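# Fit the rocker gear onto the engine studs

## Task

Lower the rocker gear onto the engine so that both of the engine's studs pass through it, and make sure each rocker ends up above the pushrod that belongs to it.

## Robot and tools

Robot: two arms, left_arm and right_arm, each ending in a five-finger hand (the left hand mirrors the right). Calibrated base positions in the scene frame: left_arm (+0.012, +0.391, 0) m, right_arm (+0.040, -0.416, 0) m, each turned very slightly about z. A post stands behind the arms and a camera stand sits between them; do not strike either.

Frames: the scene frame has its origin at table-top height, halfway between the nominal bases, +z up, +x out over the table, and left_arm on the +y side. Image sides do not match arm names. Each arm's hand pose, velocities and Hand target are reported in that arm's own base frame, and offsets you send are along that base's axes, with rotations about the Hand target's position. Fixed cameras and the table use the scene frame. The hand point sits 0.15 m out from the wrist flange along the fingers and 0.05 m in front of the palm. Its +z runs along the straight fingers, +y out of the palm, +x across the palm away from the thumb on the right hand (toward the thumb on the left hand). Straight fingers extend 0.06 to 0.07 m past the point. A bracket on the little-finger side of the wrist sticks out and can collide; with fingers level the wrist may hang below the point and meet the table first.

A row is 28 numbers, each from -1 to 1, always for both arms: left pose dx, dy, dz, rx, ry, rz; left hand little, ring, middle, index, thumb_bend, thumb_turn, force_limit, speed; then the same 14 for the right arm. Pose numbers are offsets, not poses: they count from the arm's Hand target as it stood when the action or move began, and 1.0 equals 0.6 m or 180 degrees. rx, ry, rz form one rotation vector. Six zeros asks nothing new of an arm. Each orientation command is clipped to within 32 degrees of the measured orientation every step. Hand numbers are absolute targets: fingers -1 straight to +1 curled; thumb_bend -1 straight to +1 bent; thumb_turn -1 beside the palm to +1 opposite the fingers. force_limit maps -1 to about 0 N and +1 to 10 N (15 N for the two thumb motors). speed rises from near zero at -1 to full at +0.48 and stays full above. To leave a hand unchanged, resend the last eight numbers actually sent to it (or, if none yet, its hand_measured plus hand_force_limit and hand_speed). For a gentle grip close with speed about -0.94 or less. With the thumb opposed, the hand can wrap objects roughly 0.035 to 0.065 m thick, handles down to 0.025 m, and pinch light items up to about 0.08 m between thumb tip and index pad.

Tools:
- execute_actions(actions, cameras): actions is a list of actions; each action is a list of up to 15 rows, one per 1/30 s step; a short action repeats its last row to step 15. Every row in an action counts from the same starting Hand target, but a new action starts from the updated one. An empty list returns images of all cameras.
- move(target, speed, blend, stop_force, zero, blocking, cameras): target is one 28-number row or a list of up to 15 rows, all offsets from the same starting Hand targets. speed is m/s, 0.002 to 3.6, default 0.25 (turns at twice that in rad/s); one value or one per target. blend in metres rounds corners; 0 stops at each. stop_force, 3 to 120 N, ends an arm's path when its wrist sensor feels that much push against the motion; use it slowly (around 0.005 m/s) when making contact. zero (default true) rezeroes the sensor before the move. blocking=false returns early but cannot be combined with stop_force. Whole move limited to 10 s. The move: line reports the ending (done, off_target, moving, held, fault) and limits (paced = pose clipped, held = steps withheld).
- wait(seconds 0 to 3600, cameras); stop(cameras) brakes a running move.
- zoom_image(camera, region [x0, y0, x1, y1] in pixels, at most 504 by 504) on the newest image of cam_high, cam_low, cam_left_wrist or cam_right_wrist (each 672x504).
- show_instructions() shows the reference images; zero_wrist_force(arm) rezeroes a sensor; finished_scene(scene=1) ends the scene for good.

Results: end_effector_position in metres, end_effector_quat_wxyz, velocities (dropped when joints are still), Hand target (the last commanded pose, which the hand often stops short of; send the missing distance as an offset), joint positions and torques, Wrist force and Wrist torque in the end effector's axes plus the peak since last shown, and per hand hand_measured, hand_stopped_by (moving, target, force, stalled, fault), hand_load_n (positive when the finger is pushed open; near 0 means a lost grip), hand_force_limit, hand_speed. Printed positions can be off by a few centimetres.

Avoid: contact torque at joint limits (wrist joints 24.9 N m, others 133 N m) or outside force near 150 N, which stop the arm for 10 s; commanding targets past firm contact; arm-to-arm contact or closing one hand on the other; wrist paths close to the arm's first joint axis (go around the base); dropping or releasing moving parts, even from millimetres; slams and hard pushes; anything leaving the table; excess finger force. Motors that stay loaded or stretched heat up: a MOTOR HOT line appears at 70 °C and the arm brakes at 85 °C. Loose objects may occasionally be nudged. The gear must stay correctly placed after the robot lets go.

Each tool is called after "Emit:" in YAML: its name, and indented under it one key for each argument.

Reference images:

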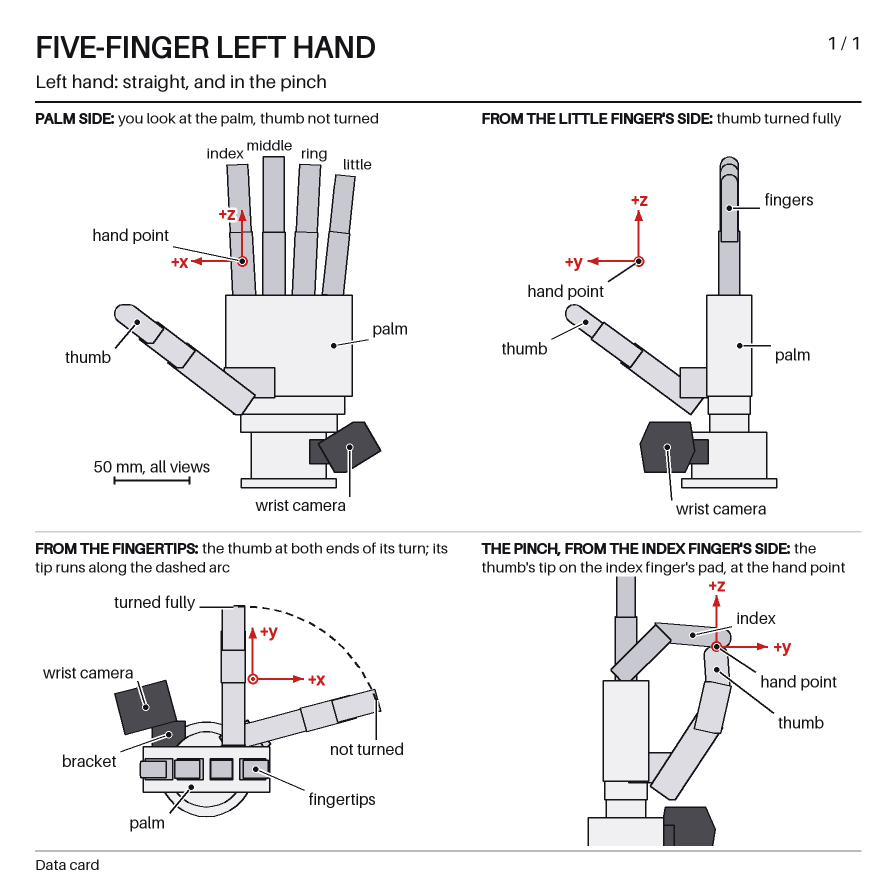

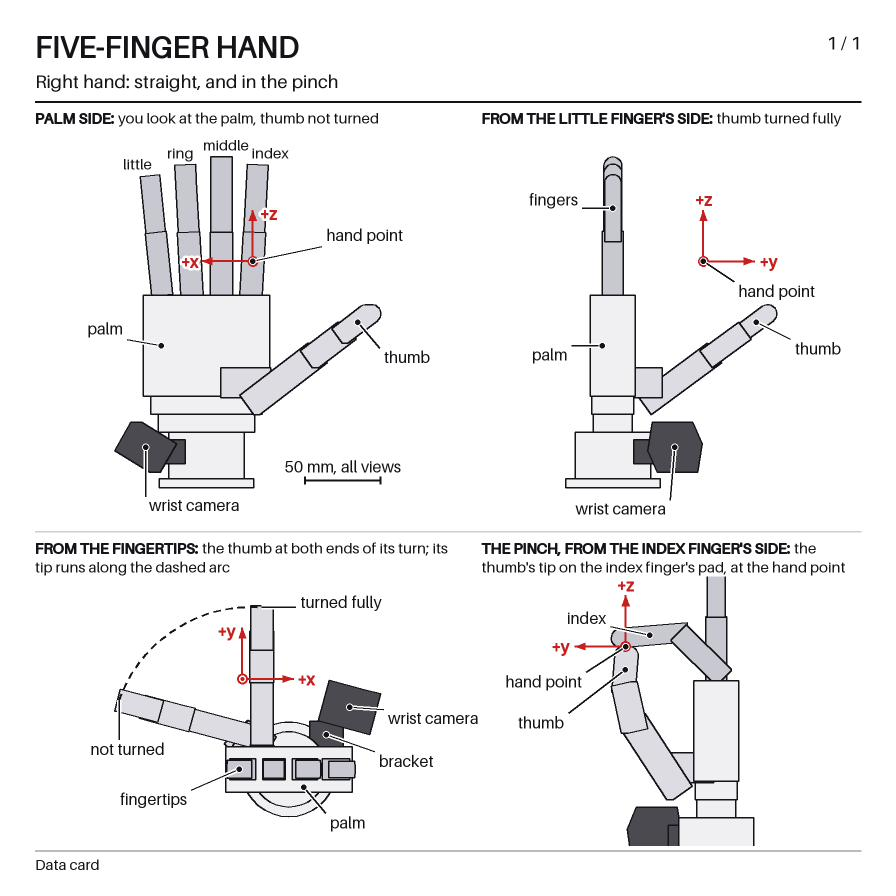

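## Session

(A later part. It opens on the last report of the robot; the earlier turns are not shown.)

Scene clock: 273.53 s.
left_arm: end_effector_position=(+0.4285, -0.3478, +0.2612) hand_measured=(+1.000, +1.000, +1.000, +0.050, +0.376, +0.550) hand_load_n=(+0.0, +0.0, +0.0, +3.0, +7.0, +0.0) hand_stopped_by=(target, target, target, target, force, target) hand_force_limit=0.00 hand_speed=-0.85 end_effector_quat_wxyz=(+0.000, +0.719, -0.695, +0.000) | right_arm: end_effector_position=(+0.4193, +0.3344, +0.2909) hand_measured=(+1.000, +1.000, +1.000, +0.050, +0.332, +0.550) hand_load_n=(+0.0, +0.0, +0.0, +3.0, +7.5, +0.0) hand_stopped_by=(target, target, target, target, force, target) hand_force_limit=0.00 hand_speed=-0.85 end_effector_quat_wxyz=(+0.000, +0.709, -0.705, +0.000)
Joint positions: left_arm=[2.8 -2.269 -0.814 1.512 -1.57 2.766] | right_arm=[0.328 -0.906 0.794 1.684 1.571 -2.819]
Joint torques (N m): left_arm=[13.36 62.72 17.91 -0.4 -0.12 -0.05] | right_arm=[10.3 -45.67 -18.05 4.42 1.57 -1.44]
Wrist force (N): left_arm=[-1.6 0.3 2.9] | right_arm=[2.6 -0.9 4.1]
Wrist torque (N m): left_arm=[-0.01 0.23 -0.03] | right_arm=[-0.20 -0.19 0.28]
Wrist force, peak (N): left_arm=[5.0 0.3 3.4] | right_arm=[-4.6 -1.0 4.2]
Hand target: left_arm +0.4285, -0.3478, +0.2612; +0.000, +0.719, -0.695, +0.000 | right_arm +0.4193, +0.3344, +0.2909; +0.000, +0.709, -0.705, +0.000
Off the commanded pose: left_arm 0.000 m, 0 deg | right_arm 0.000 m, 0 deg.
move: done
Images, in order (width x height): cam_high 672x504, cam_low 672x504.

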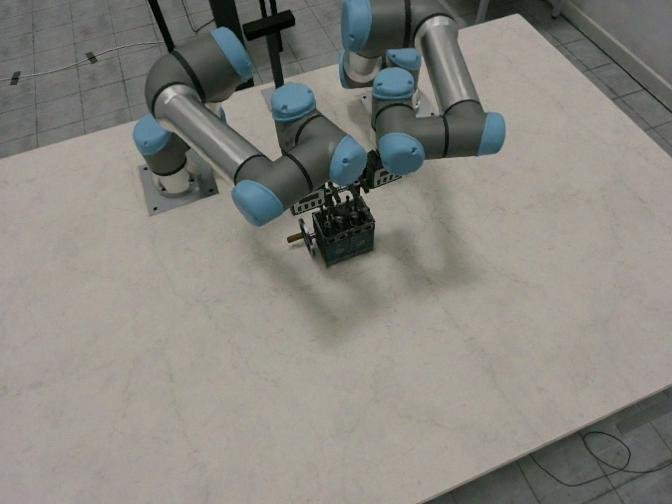

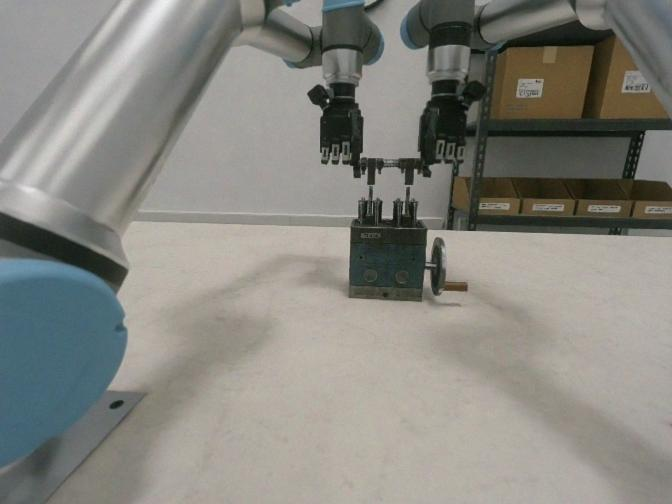

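Emit:
execute_actions:
  actions: []

Emit:
zoom_image:
  camera: "cam_low"
  region: [355, 155, 425, 215]

Emit:
zoom_image:
  camera: "cam_high"
  region: [318, 176, 366, 224]

Scene clock: 275.10 s.
left_arm: end_effector_position=(+0.4285, -0.3478, +0.2612) hand_measured=(+1.000, +1.000, +1.000, +0.050, +0.376, +0.550) hand_load_n=(+0.0, +0.0, +0.5, +3.0, +7.5, -0.5) hand_stopped_by=(target, target, target, target, force, target) hand_force_limit=0.00 hand_speed=-0.85 end_effector_quat_wxyz=(+0.000, +0.719, -0.695, +0.000) | right_arm: end_effector_position=(+0.4193, +0.3344, +0.2909) hand_measured=(+1.000, +1.000, +1.000, +0.050, +0.332, +0.550) hand_load_n=(+0.0, +0.0, +0.0, +3.0, +7.5, +0.0) hand_stopped_by=(target, target, target, target, force, target) hand_force_limit=0.00 hand_speed=-0.85 end_effector_quat_wxyz=(+0.000, +0.709, -0.705, +0.000)
Joint positions: left_arm=[2.8 -2.269 -0.814 1.512 -1.57 2.767] | right_arm=[0.328 -0.907 0.794 1.684 1.571 -2.819]
Joint velocities: within noise
Joint torques (N m): left_arm=[9.84 44.01 25.68 -4.67 1.07 1.52] | right_arm=[10.75 -50.22 -12.32 0.46 0.46 2.49]
Wrist force (N): left_arm=[-1.5 0.6 2.9] | right_arm=[2.6 -0.9 4.2]
Wrist torque (N m): left_arm=[0.04 0.23 -0.03] | right_arm=[-0.20 -0.19 0.28]
Wrist force, peak (N): left_arm=[-1.7 0.2 3.1] | right_arm=[2.8 -0.9 4.4]
Hand target: left_arm +0.4285, -0.3478, +0.2612; +0.000, +0.719, -0.695, +0.000 | right_arm +0.4193, +0.3344, +0.2909; +0.000, +0.709, -0.705, +0.000
Off the commanded pose: left_arm 0.000 m, 0 deg | right_arm 0.000 m, 0 deg.
camera_calibration:
cam_left_wrist: T_world_to_cam=[[0.96997, -0.24052, 0.03606, -0.5138], [-0.22182, -0.81409, 0.5367, -0.32849], [-0.09973, -0.52859, -0.843, 0.19009]] pos_world=[0.44446, -0.29052, 0.35508]
cam_right_wrist: T_world_to_cam=[[-0.96454, -0.25812, -0.05509, 0.51519], [-0.25147, 0.83535, 0.48883, -0.31125], [-0.08016, 0.48535, -0.87064, 0.24279]] pos_world=[0.43812, 0.27515, 0.39191]

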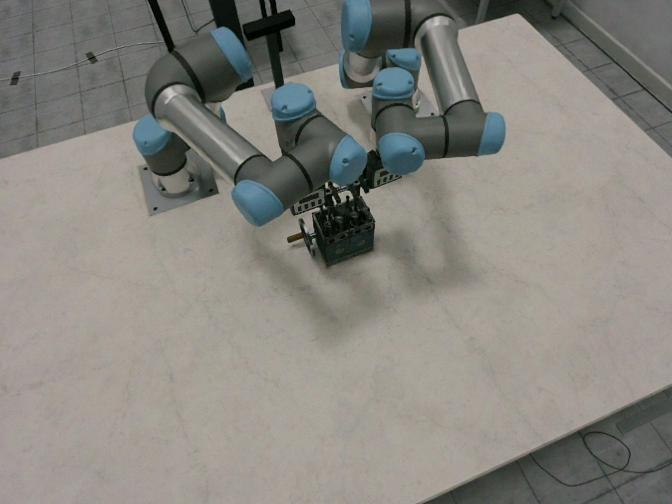

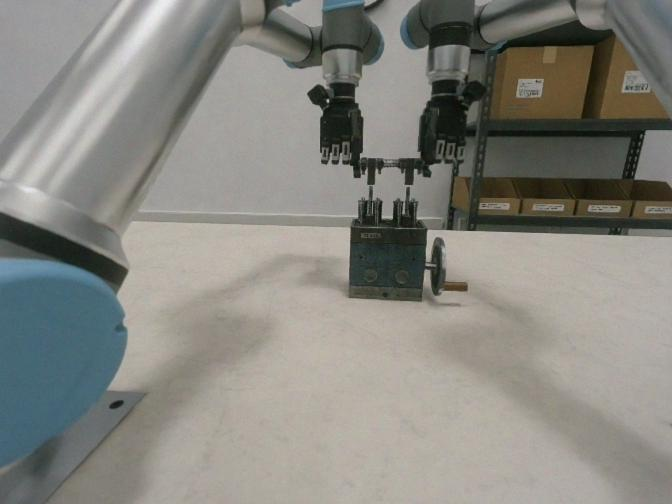

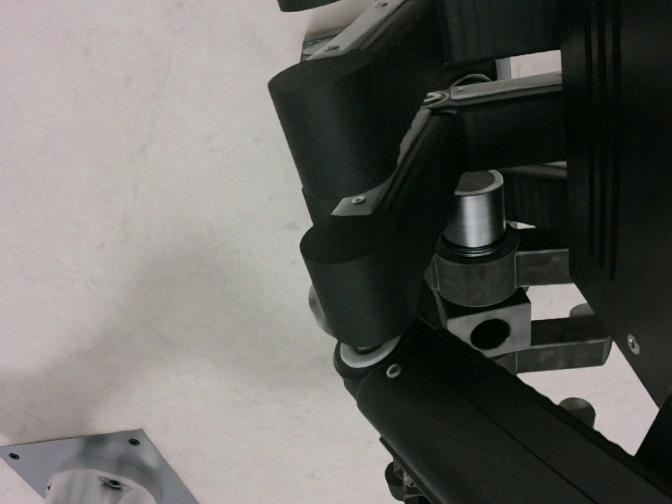

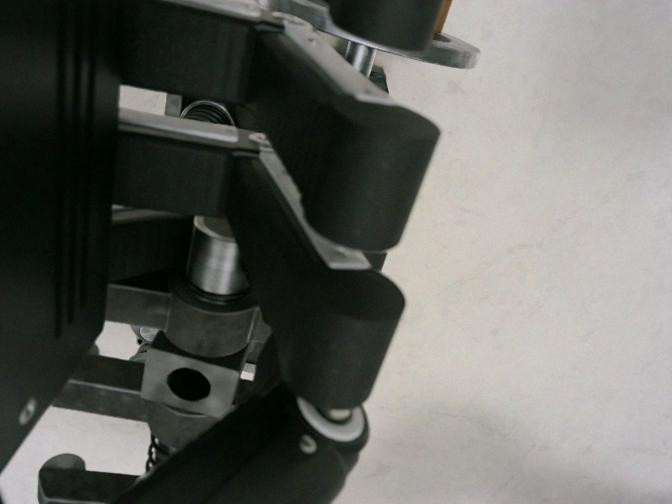

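Scaled by 7.200 from the camera's image (finer frame: 960x720).

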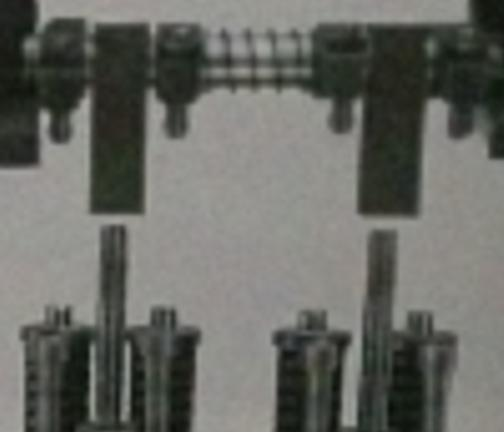

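Scaled by 10.500 from the camera's image (finer frame: 960x720).

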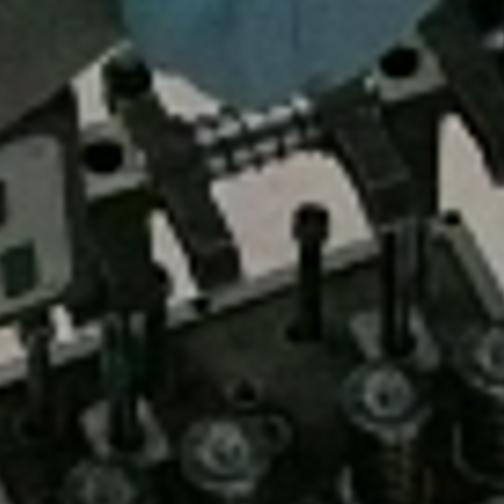

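Emit:
move:
  target:
    - [0.0,0.0008,0,0,0,0,1,1,1,0.05,0.5,0.55,0.0,-0.85,0.0,0.0008,0,0,0,0,1,1,1,0.05,0.5,0.55,0.0,-0.85]
    - [0.0,0.0008,-0.01,0,0,0,1,1,1,0.05,0.5,0.55,0.0,-0.85,0.0,0.0008,-0.01,0,0,0,1,1,1,0.05,0.5,0.55,0.0,-0.85]
  speed: 0.01
  stop_force: 4
  cameras: ["cam_low","cam_high"]

Emit:
zoom_image:
  camera: "cam_low"
  region: [355, 155, 425, 215]

Emit:
zoom_image:
  camera: "cam_high"
  region: [318, 176, 366, 224]

Scene clock: 277.20 s.
left_arm: end_effector_position=(+0.4285, -0.3473, +0.2552) hand_measured=(+1.000, +1.000, +1.000, +0.050, +0.376, +0.550) hand_load_n=(+0.0, +0.0, +0.0, +3.0, +7.5, -0.5) hand_stopped_by=(target, target, target, target, force, target) hand_force_limit=0.00 hand_speed=-0.85 end_effector_quat_wxyz=(+0.000, +0.719, -0.695, +0.000) | right_arm: end_effector_position=(+0.4193, +0.3348, +0.2849) hand_measured=(+1.000, +1.000, +1.000, +0.050, +0.332, +0.550) hand_load_n=(+0.0, +0.0, +0.0, +3.5, +7.5, +0.0) hand_stopped_by=(target, target, target, target, force, target) hand_force_limit=0.00 hand_speed=-0.85 end_effector_quat_wxyz=(+0.000, +0.709, -0.705, +0.000)
Joint positions: left_arm=[2.801 -2.267 -0.832 1.528 -1.57 2.767] | right_arm=[0.329 -0.908 0.812 1.667 1.571 -2.818]
Joint torques (N m): left_arm=[-4.66 63.65 25.46 -4.97 0.84 -1.33] | right_arm=[-10.85 -49.46 -25.9 5.27 -0.5 -1.89]
Wrist force (N): left_arm=[-1.3 0.4 2.8] | right_arm=[2.1 -1.0 4.1]
Wrist torque (N m): left_arm=[0.01 0.18 -0.20] | right_arm=[-0.21 -0.12 0.11]
Wrist force, peak (N): left_arm=[-2.2 0.2 3.0] | right_arm=[2.6 -1.1 4.5]
Hand target: left_arm +0.4285, -0.3473, +0.2552; +0.000, +0.719, -0.695, +0.000 | right_arm +0.4193, +0.3348, +0.2849; +0.000, +0.709, -0.705, +0.000
Off the commanded pose: left_arm 0.000 m, 0 deg | right_arm 0.000 m, 0 deg.
move: done
Images, in order (width x height): cam_high 672x504, cam_low 672x504.

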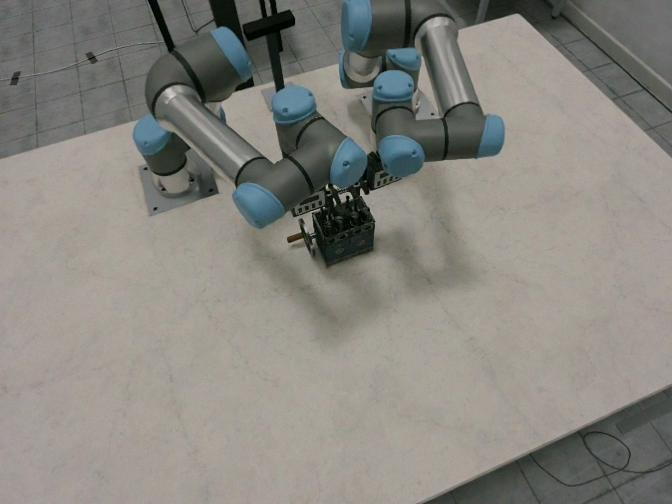

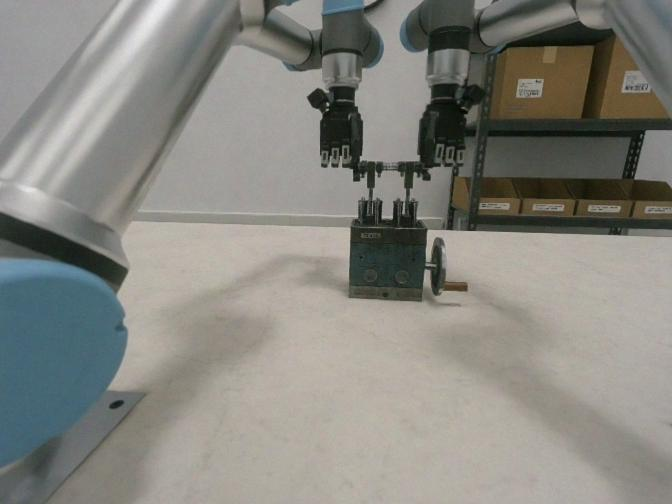

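Scaled by 7.200 from the camera's image (finer frame: 960x720).

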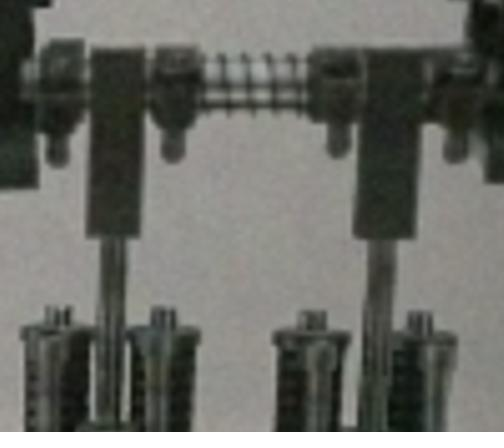

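Scaled by 10.500 from the camera's image (finer frame: 960x720).

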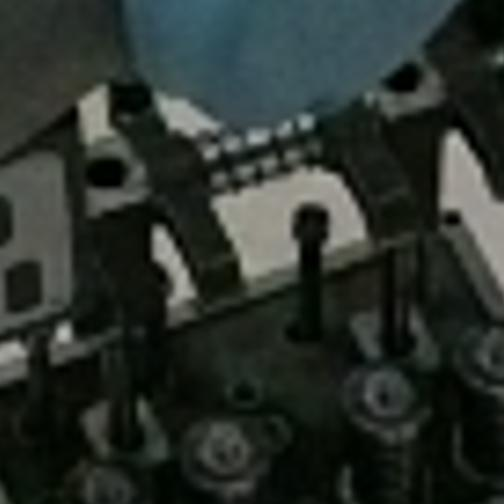

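Emit:
move:
  target:
    - [0.0,0.0,-0.0083,0,0,0,1,1,1,0.05,0.5,0.55,0.0,-0.85,0.0,0.0,-0.0083,0,0,0,1,1,1,0.05,0.5,0.55,0.0,-0.85]
  speed: 0.008
  stop_force: 3
  zero: false
  cameras: ["cam_low","cam_high"]

Emit:
zoom_image:
  camera: "cam_low"
  region: [355, 155, 425, 215]

Emit:
zoom_image:
  camera: "cam_high"
  region: [318, 176, 366, 224]

Scene clock: 279.17 s.
left_arm: end_effector_position=(+0.4285, -0.3473, +0.2502) hand_measured=(+1.000, +1.000, +1.000, +0.050, +0.376, +0.550) hand_load_n=(+0.0, +0.0, +0.0, +3.0, +7.5, -0.5) hand_stopped_by=(target, target, target, target, force, target) hand_force_limit=0.00 hand_speed=-0.85 end_effector_quat_wxyz=(+0.000, +0.719, -0.695, +0.000) | right_arm: end_effector_position=(+0.4193, +0.3348, +0.2799) hand_measured=(+1.000, +1.000, +1.000, +0.050, +0.332, +0.550) hand_load_n=(+0.0, +0.0, +0.0, +3.0, +7.5, +0.0) hand_stopped_by=(target, target, target, target, force, target) hand_force_limit=0.00 hand_speed=-0.85 end_effector_quat_wxyz=(+0.000, +0.709, -0.705, +0.000)
Joint positions: left_arm=[2.801 -2.266 -0.846 1.541 -1.57 2.767] | right_arm=[0.329 -0.909 0.827 1.654 1.571 -2.818]
Joint torques (N m): left_arm=[-12.86 64.87 26.24 -4.99 0.5 -1.09] | right_arm=[-9.52 -49.91 -25.97 5.55 -1.59 -1.99]
Wrist force (N): left_arm=[-0.5 0.0 2.7] | right_arm=[1.5 -2.6 4.4]
Wrist torque (N m): left_arm=[-0.02 0.10 -0.16] | right_arm=[-0.35 -0.07 0.07]
Wrist force, peak (N): left_arm=[-1.3 0.6 3.1] | right_arm=[1.6 -2.6 4.4]
Hand target: left_arm +0.4285, -0.3473, +0.2502; +0.000, +0.719, -0.695, +0.000 | right_arm +0.4193, +0.3348, +0.2799; +0.000, +0.709, -0.705, +0.000
Off the commanded pose: left_arm 0.000 m, 0 deg | right_arm 0.000 m, 0 deg.
move: done
Images, in order (width x height): cam_high 672x504, cam_low 672x504.

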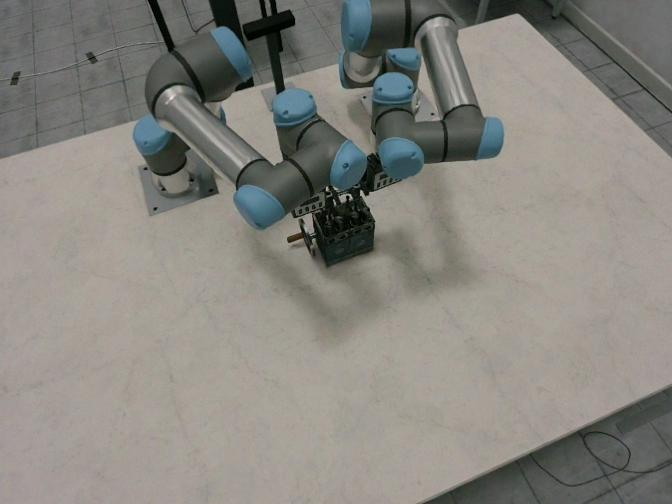

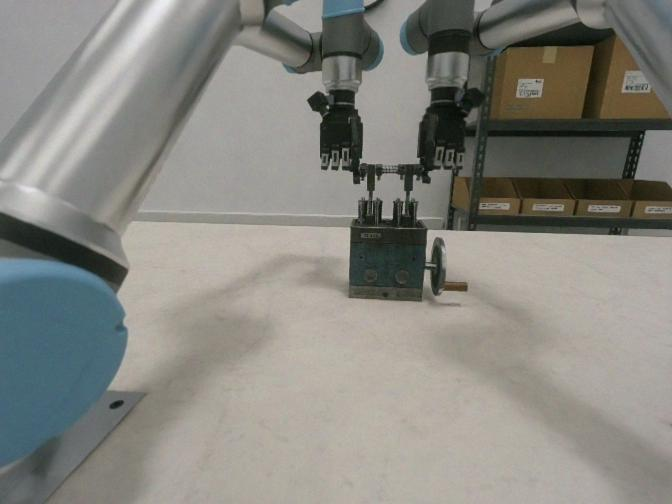

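Scaled by 7.200 from the camera's image (finer frame: 960x720).

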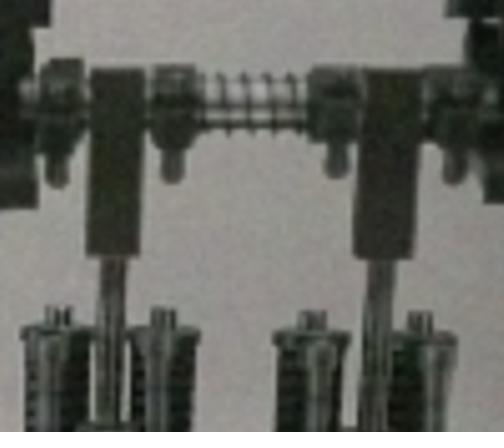

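Scaled by 10.500 from the camera's image (finer frame: 960x720).

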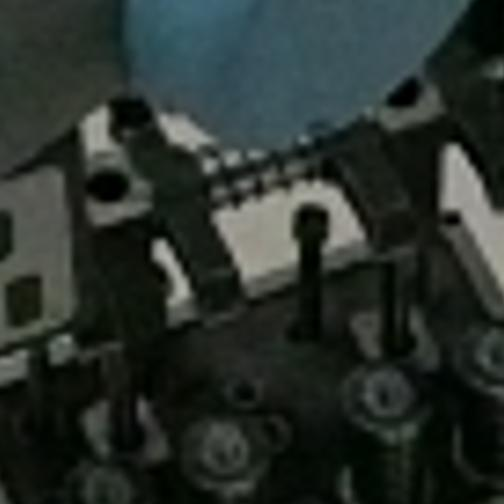

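Emit:
move:
  target:
    - [0.0003,0.0,0,0,0,0,1,1,1,0.05,0.5,0.55,0.0,-0.85,0.0007,0.0,0,0,0,0,1,1,1,0.05,0.5,0.55,0.0,-0.85]
  speed: 0.008
  cameras: []

Emit:
move:
  target:
    - [0.0,0.0,-0.0083,0,0,0,1,1,1,0.05,0.5,0.55,0.0,-0.85,0.0,0.0,-0.0083,0,0,0,1,1,1,0.05,0.5,0.55,0.0,-0.85]
  speed: 0.008
  stop_force: 3
  zero: false
  cameras: ["cam_low","cam_high"]

Emit:
zoom_image:
  camera: "cam_low"
  region: [355, 155, 425, 215]

Emit:
zoom_image:
  camera: "cam_high"
  region: [318, 176, 366, 224]

Scene clock: 280.27 s.
left_arm: end_effector_position=(+0.4287, -0.3474, +0.2502) hand_measured=(+1.000, +1.000, +1.000, +0.050, +0.376, +0.550) hand_load_n=(+0.0, +0.0, +0.0, +3.0, +7.0, -0.5) hand_stopped_by=(target, target, target, target, force, target) hand_force_limit=0.00 hand_speed=-0.85 end_effector_quat_wxyz=(+0.000, +0.719, -0.695, +0.000) | right_arm: end_effector_position=(+0.4197, +0.3348, +0.2799) hand_measured=(+1.000, +1.000, +1.000, +0.050, +0.332, +0.550) hand_load_n=(+0.0, +0.0, +0.0, +3.0, +7.5, +0.0) hand_stopped_by=(target, target, target, target, force, target) hand_force_limit=0.00 hand_speed=-0.85 end_effector_quat_wxyz=(+0.000, +0.709, -0.705, +0.000)
Joint positions: left_arm=[2.801 -2.267 -0.845 1.541 -1.57 2.767] | right_arm=[0.328 -0.908 0.825 1.655 1.571 -2.818]
Joint torques (N m): left_arm=[6.38 40.3 17.86 -4.1 0.6 1.42] | right_arm=[-7.59 -45.72 -15.55 3.12 -1.68 -2.97]
Wrist force (N): left_arm=[-1.8 0.0 2.6] | right_arm=[3.1 -0.6 4.1]
Wrist torque (N m): left_arm=[-0.04 0.19 -0.21] | right_arm=[-0.15 -0.20 0.17]
Wrist force, peak (N): left_arm=[-2.0 0.1 3.1] | right_arm=[3.2 -1.0 4.2]
Hand target: left_arm +0.4287, -0.3473, +0.2502; +0.000, +0.719, -0.695, +0.000 | right_arm +0.4197, +0.3348, +0.2799; +0.000, +0.709, -0.705, +0.000
Off the commanded pose: left_arm 0.000 m, 0 deg | right_arm 0.000 m, 0 deg.
move: done

Scene clock: 281.83 s.
left_arm: end_effector_position=(+0.4287, -0.3473, +0.2452) hand_measured=(+1.000, +1.000, +1.000, +0.050, +0.376, +0.550) hand_load_n=(+0.0, +0.0, +0.0, +3.0, +7.5, -0.5) hand_stopped_by=(target, target, target, target, force, target) hand_force_limit=0.00 hand_speed=-0.85 end_effector_quat_wxyz=(+0.000, +0.719, -0.695, +0.000) | right_arm: end_effector_position=(+0.4197, +0.3348, +0.2749) hand_measured=(+1.000, +1.000, +1.000, +0.050, +0.332, +0.550) hand_load_n=(+0.0, +0.0, +0.0, +3.0, +7.0, +0.0) hand_stopped_by=(target, target, target, target, force, target) hand_force_limit=0.00 hand_speed=-0.85 end_effector_quat_wxyz=(+0.000, +0.709, -0.705, +0.000)
Joint positions: left_arm=[2.801 -2.266 -0.858 1.554 -1.57 2.767] | right_arm=[0.328 -0.909 0.84 1.641 1.571 -2.818]
Joint torques (N m): left_arm=[13.69 65.8 25.96 -5.12 0.5 1.43] | right_arm=[4.26 -49.68 -26.3 5.48 -1.2 -3.04]
Wrist force (N): left_arm=[-0.7 0.5 2.8] | right_arm=[1.3 -0.9 4.2]
Wrist torque (N m): left_arm=[0.03 0.12 -0.18] | right_arm=[-0.18 -0.03 0.09]
Wrist force, peak (N): left_arm=[-2.2 0.3 3.1] | right_arm=[2.9 -0.9 4.3]
Hand target: left_arm +0.4287, -0.3473, +0.2452; +0.000, +0.719, -0.695, +0.000 | right_arm +0.4197, +0.3348, +0.2749; +0.000, +0.709, -0.705, +0.000
Off the commanded pose: left_arm 0.000 m, 0 deg | right_arm 0.000 m, 0 deg.
move: done
Images, in order (width x height): cam_high 672x504, cam_low 672x504.

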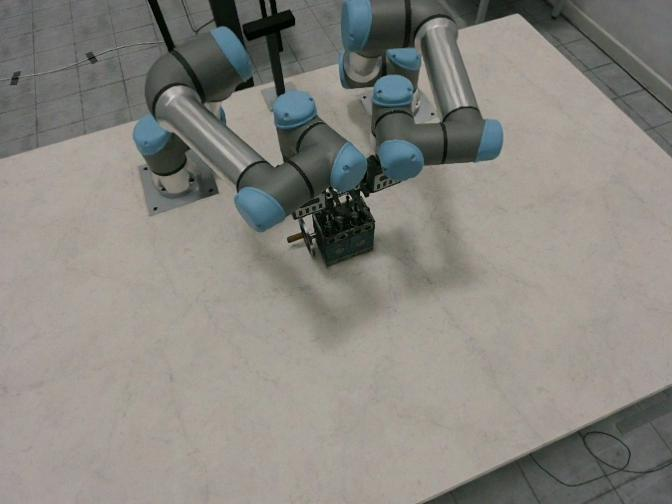

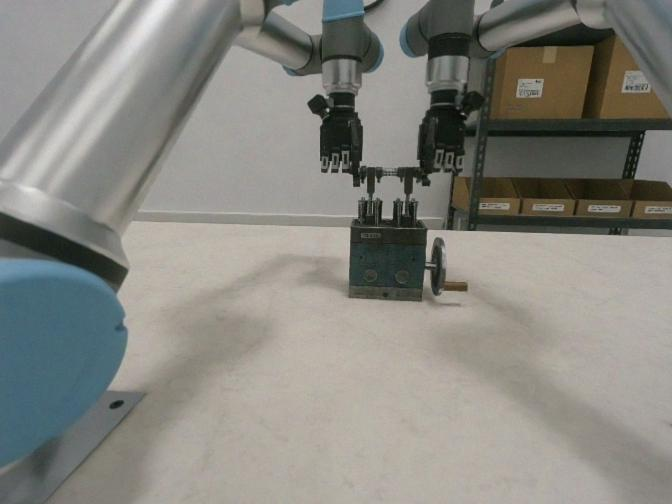

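Scaled by 7.200 from the camera's image (finer frame: 960x720).

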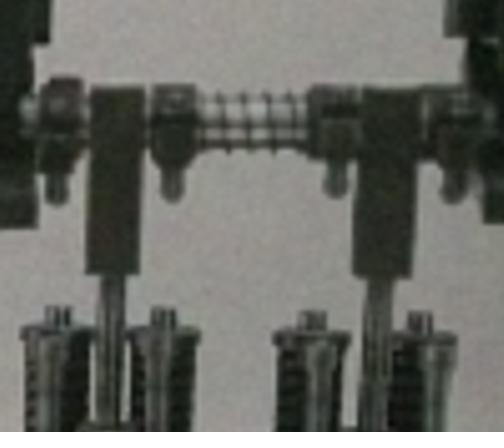

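Scaled by 10.500 from the camera's image (finer frame: 960x720).

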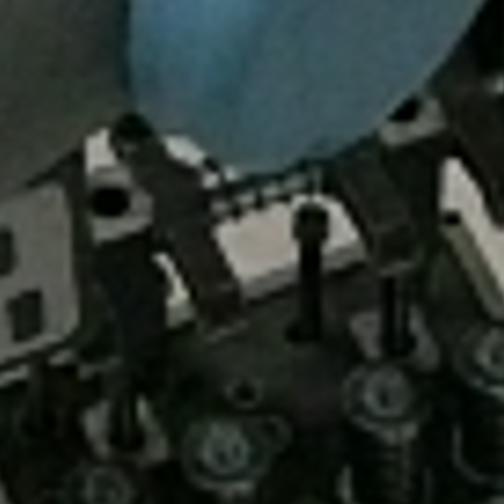

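Emit:
move:
  target:
    - [0.0,0.0,-0.0166,0,0,0,1,1,1,0.05,0.5,0.55,0.0,-0.85,0.0,0.0,-0.0166,0,0,0,1,1,1,0.05,0.5,0.55,0.0,-0.85]
  speed: 0.01
  stop_force: 3
  zero: false
  cameras: ["cam_low","cam_high"]

Emit:
zoom_image:
  camera: "cam_low"
  region: [355, 155, 425, 215]

Emit:
zoom_image:
  camera: "cam_high"
  region: [318, 176, 366, 224]

Scene clock: 284.07 s.
left_arm: end_effector_position=(+0.4287, -0.3473, +0.2353) hand_measured=(+1.000, +1.000, +1.000, +0.050, +0.376, +0.550) hand_load_n=(+0.0, +0.0, +0.0, +3.0, +7.0, -0.5) hand_stopped_by=(target, target, target, target, force, target) hand_force_limit=0.00 hand_speed=-0.85 end_effector_quat_wxyz=(+0.000, +0.719, -0.695, +0.000) | right_arm: end_effector_position=(+0.4197, +0.3348, +0.2650) hand_measured=(+1.000, +1.000, +1.000, +0.050, +0.332, +0.550) hand_load_n=(+0.0, +0.0, +0.0, +3.0, +7.5, +0.0) hand_stopped_by=(target, target, target, target, force, target) hand_force_limit=0.00 hand_speed=-0.85 end_effector_quat_wxyz=(+0.000, +0.709, -0.705, +0.000)
Joint positions: left_arm=[2.801 -2.266 -0.884 1.579 -1.57 2.767] | right_arm=[0.328 -0.911 0.868 1.614 1.571 -2.818]
Joint torques (N m): left_arm=[12.03 55.32 25.93 -5.07 -0.02 1.44] | right_arm=[7.52 -50.22 -26.07 5.42 -0.57 -2.74]
Wrist force (N): left_arm=[0.2 0.4 2.8] | right_arm=[0.7 -0.9 4.0]
Wrist torque (N m): left_arm=[0.00 0.05 -0.13] | right_arm=[-0.15 0.02 0.08]
Wrist force, peak (N): left_arm=[-0.7 0.3 3.2] | right_arm=[1.8 -0.8 4.2]
Hand target: left_arm +0.4287, -0.3473, +0.2353; +0.000, +0.719, -0.695, +0.000 | right_arm +0.4197, +0.3348, +0.2650; +0.000, +0.709, -0.705, +0.000
Off the commanded pose: left_arm 0.000 m, 0 deg | right_arm 0.000 m, 0 deg.
move: done
Images, in order (width x height): cam_high 672x504, cam_low 672x504.

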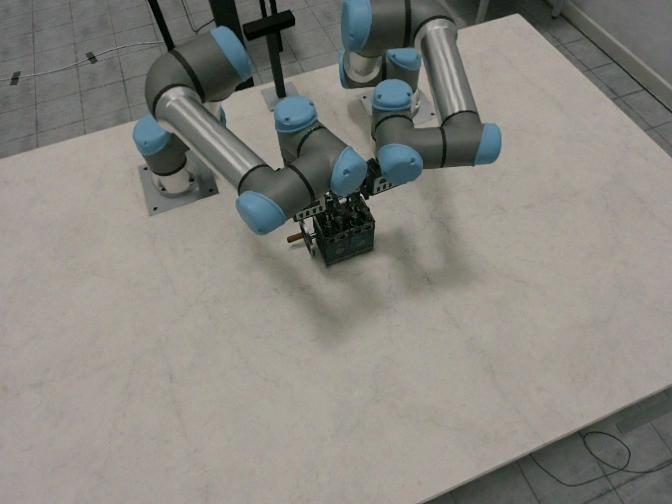

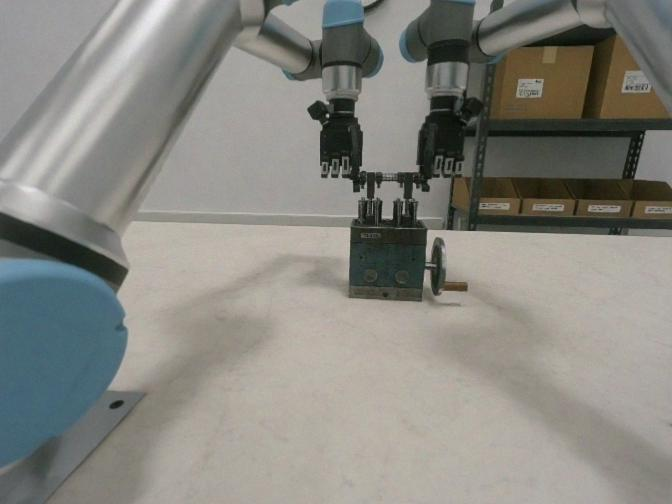

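Scaled by 7.200 from the camera's image (finer frame: 960x720).

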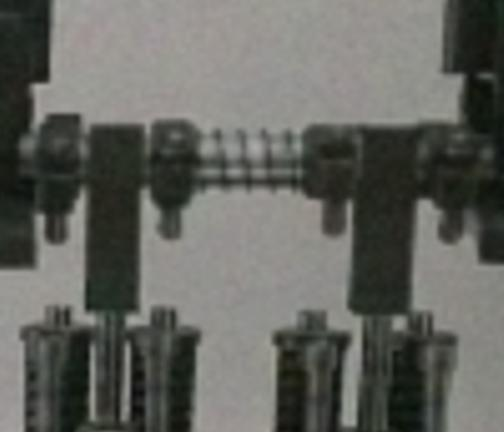

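Scaled by 10.500 from the camera's image (finer frame: 960x720).

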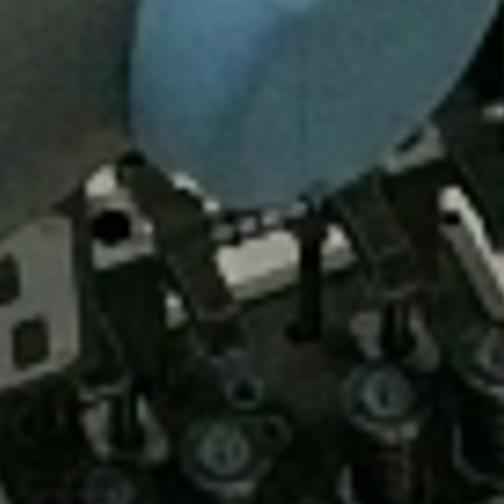

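Emit:
execute_actions:
  actions: []

Emit:
zoom_image:
  camera: "cam_left_wrist"
  region: [300, 0, 672, 504]

Emit:
zoom_image:
  camera: "cam_right_wrist"
  region: [0, 0, 400, 504]

Emit:
zoom_image:
  camera: "cam_low"
  region: [310, 140, 480, 240]

Scene clock: 285.13 s.
left_arm: end_effector_position=(+0.4287, -0.3473, +0.2353) hand_measured=(+1.000, +1.000, +1.000, +0.050, +0.376, +0.550) hand_load_n=(+0.0, +0.0, +0.0, +2.5, +7.0, +0.0) hand_stopped_by=(target, target, target, target, force, target) hand_force_limit=0.00 hand_speed=-0.85 end_effector_quat_wxyz=(+0.000, +0.719, -0.695, +0.000) | right_arm: end_effector_position=(+0.4197, +0.3348, +0.2650) hand_measured=(+1.000, +1.000, +1.000, +0.050, +0.332, +0.550) hand_load_n=(+0.0, +0.0, +0.5, +3.5, +7.5, +0.0) hand_stopped_by=(target, target, target, target, force, target) hand_force_limit=0.00 hand_speed=-0.85 end_effector_quat_wxyz=(+0.000, +0.709, -0.705, +0.000)
Joint positions: left_arm=[2.801 -2.266 -0.884 1.579 -1.57 2.767] | right_arm=[0.328 -0.911 0.868 1.614 1.571 -2.818]
Joint velocities: within noise
Joint torques (N m): left_arm=[12.44 47.63 25.79 -5.01 0.06 1.43] | right_arm=[6.53 -49.16 -26.73 5.26 -0.56 -2.86]
Wrist force (N): left_arm=[-0.1 0.4 2.7] | right_arm=[0.6 -0.8 4.1]
Wrist torque (N m): left_arm=[0.02 0.08 -0.15] | right_arm=[-0.14 0.03 0.07]
Wrist force, peak (N): left_arm=[0.1 0.1 3.3] | right_arm=[0.5 -0.8 4.5]
Hand target: left_arm +0.4287, -0.3473, +0.2353; +0.000, +0.719, -0.695, +0.000 | right_arm +0.4197, +0.3348, +0.2650; +0.000, +0.709, -0.705, +0.000
Off the commanded pose: left_arm 0.000 m, 0 deg | right_arm 0.000 m, 0 deg.
camera_calibration:
cam_left_wrist: T_world_to_cam=[[0.96997, -0.24052, 0.03606, -0.51294], [-0.22182, -0.81409, 0.5367, -0.31414], [-0.09973, -0.52859, -0.843, 0.16854]] pos_world=[0.44466, -0.29002, 0.32918]
cam_right_wrist: T_world_to_cam=[[-0.96454, -0.25812, -0.05509, 0.51438], [-0.25147, 0.83535, 0.48883, -0.29888], [-0.08016, 0.48535, -0.87064, 0.22004]] pos_world=[0.43862, 0.27565, 0.36601]

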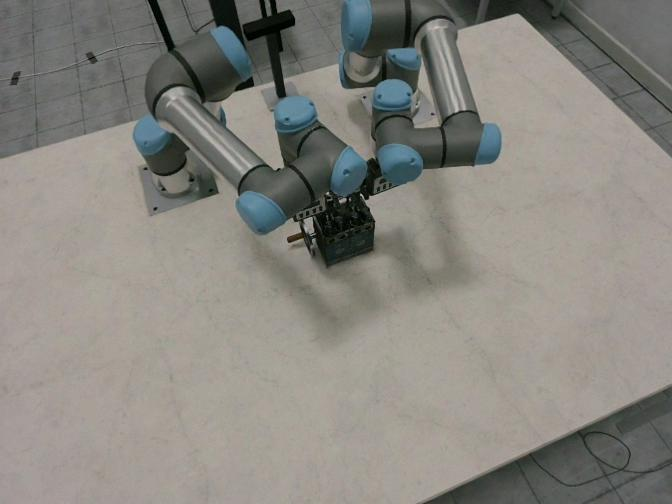

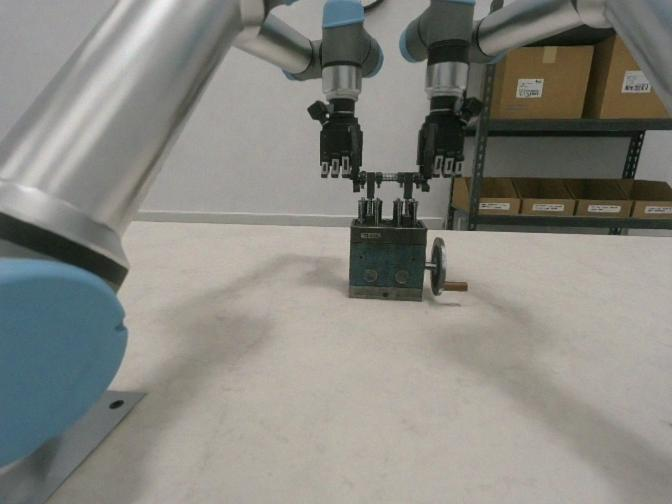

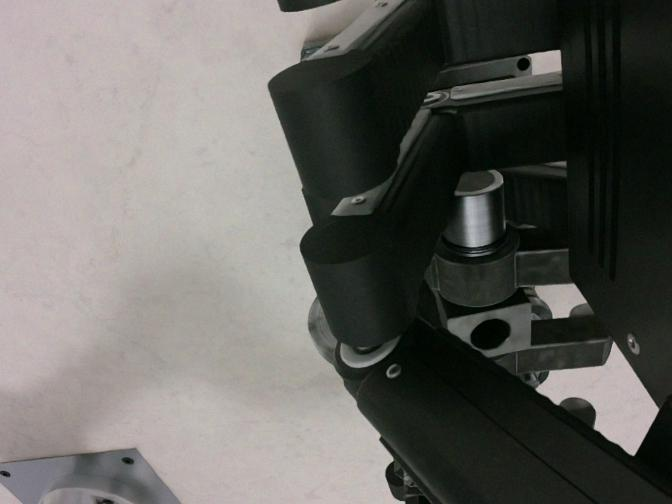

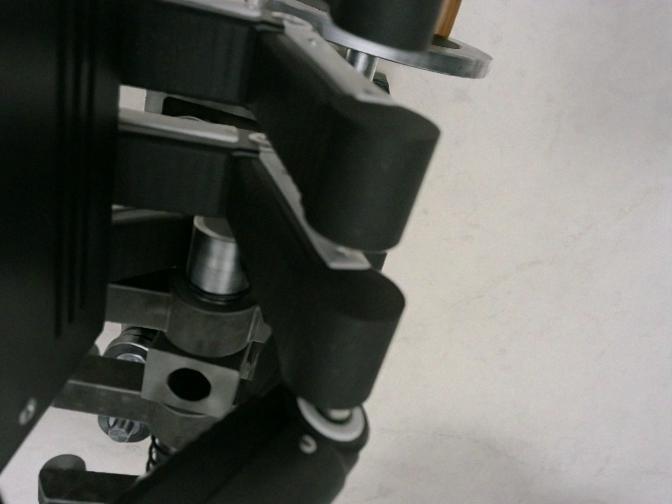

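Scaled by 1.000.

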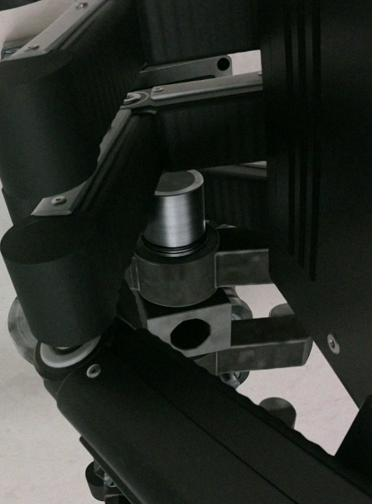

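Scaled by 1.000.

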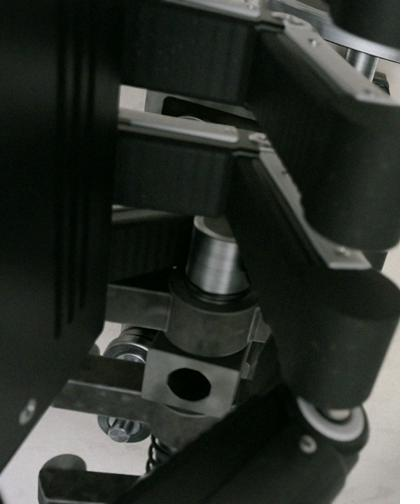

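Scaled by 2.965 from the camera's image (finer frame: 960x720).

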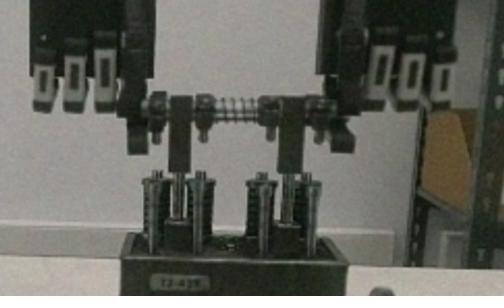

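Emit:
move:
  target:
    - [0.0,0.0,-0.0183,0,0,0,1,1,1,0.05,0.5,0.55,0.0,-0.85,0.0,0.0,-0.0183,0,0,0,1,1,1,0.05,0.5,0.55,0.0,-0.85]
  speed: 0.012
  stop_force: 3
  zero: false

Emit:
zoom_image:
  camera: "cam_low"
  region: [345, 165, 435, 225]

Emit:
zoom_image:
  camera: "cam_high"
  region: [310, 176, 380, 224]

Scene clock: 288.80 s.
left_arm: end_effector_position=(+0.4287, -0.3473, +0.2243) hand_measured=(+1.000, +1.000, +1.000, +0.050, +0.376, +0.550) hand_load_n=(+0.0, +0.0, +0.0, +3.0, +7.5, +0.0) hand_stopped_by=(target, target, target, target, force, target) hand_force_limit=0.00 hand_speed=-0.85 end_effector_quat_wxyz=(+0.000, +0.719, -0.695, +0.000) | right_arm: end_effector_position=(+0.4197, +0.3348, +0.2540) hand_measured=(+1.000, +1.000, +1.000, +0.050, +0.332, +0.550) hand_load_n=(+0.0, +0.0, +0.0, +3.0, +7.5, +0.0) hand_stopped_by=(target, target, target, target, force, target) hand_force_limit=0.00 hand_speed=-0.85 end_effector_quat_wxyz=(+0.000, +0.709, -0.705, +0.000)
Joint positions: left_arm=[2.801 -2.267 -0.911 1.607 -1.57 2.767] | right_arm=[0.328 -0.912 0.898 1.586 1.571 -2.818]
Joint torques (N m): left_arm=[11.85 47.19 25.85 -5.13 -0.32 1.23] | right_arm=[4.67 -52.94 -27.4 5.34 0.56 -2.93]
Wrist force (N): left_arm=[0.7 0.4 3.0] | right_arm=[0.0 -1.0 4.3]
Wrist torque (N m): left_arm=[0.01 0.02 -0.12] | right_arm=[-0.16 0.07 0.06]
Wrist force, peak (N): left_arm=[0.7 0.1 3.3] | right_arm=[0.9 -0.9 4.4]
Hand target: left_arm +0.4287, -0.3473, +0.2243; +0.000, +0.719, -0.695, +0.000 | right_arm +0.4197, +0.3348, +0.2540; +0.000, +0.709, -0.705, +0.000
Off the commanded pose: left_arm 0.000 m, 0 deg | right_arm 0.000 m, 0 deg.
move: done

Scaled by 5.600 from the camera's image (finer frame: 960x720).
This view is cut from an older image: the scene may have changed since it was taken.

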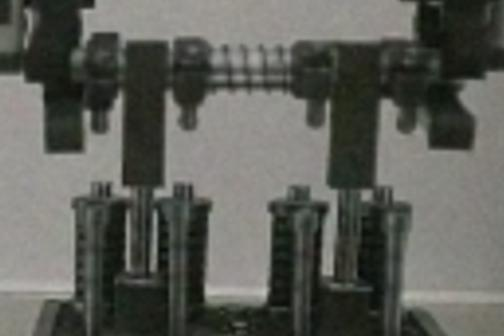

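Scaled by 7.200 from the camera's image (finer frame: 960x720).
This view is cut from an older image: the scene may have changed since it was taken.

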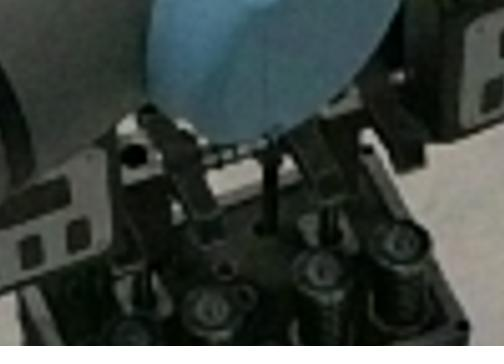

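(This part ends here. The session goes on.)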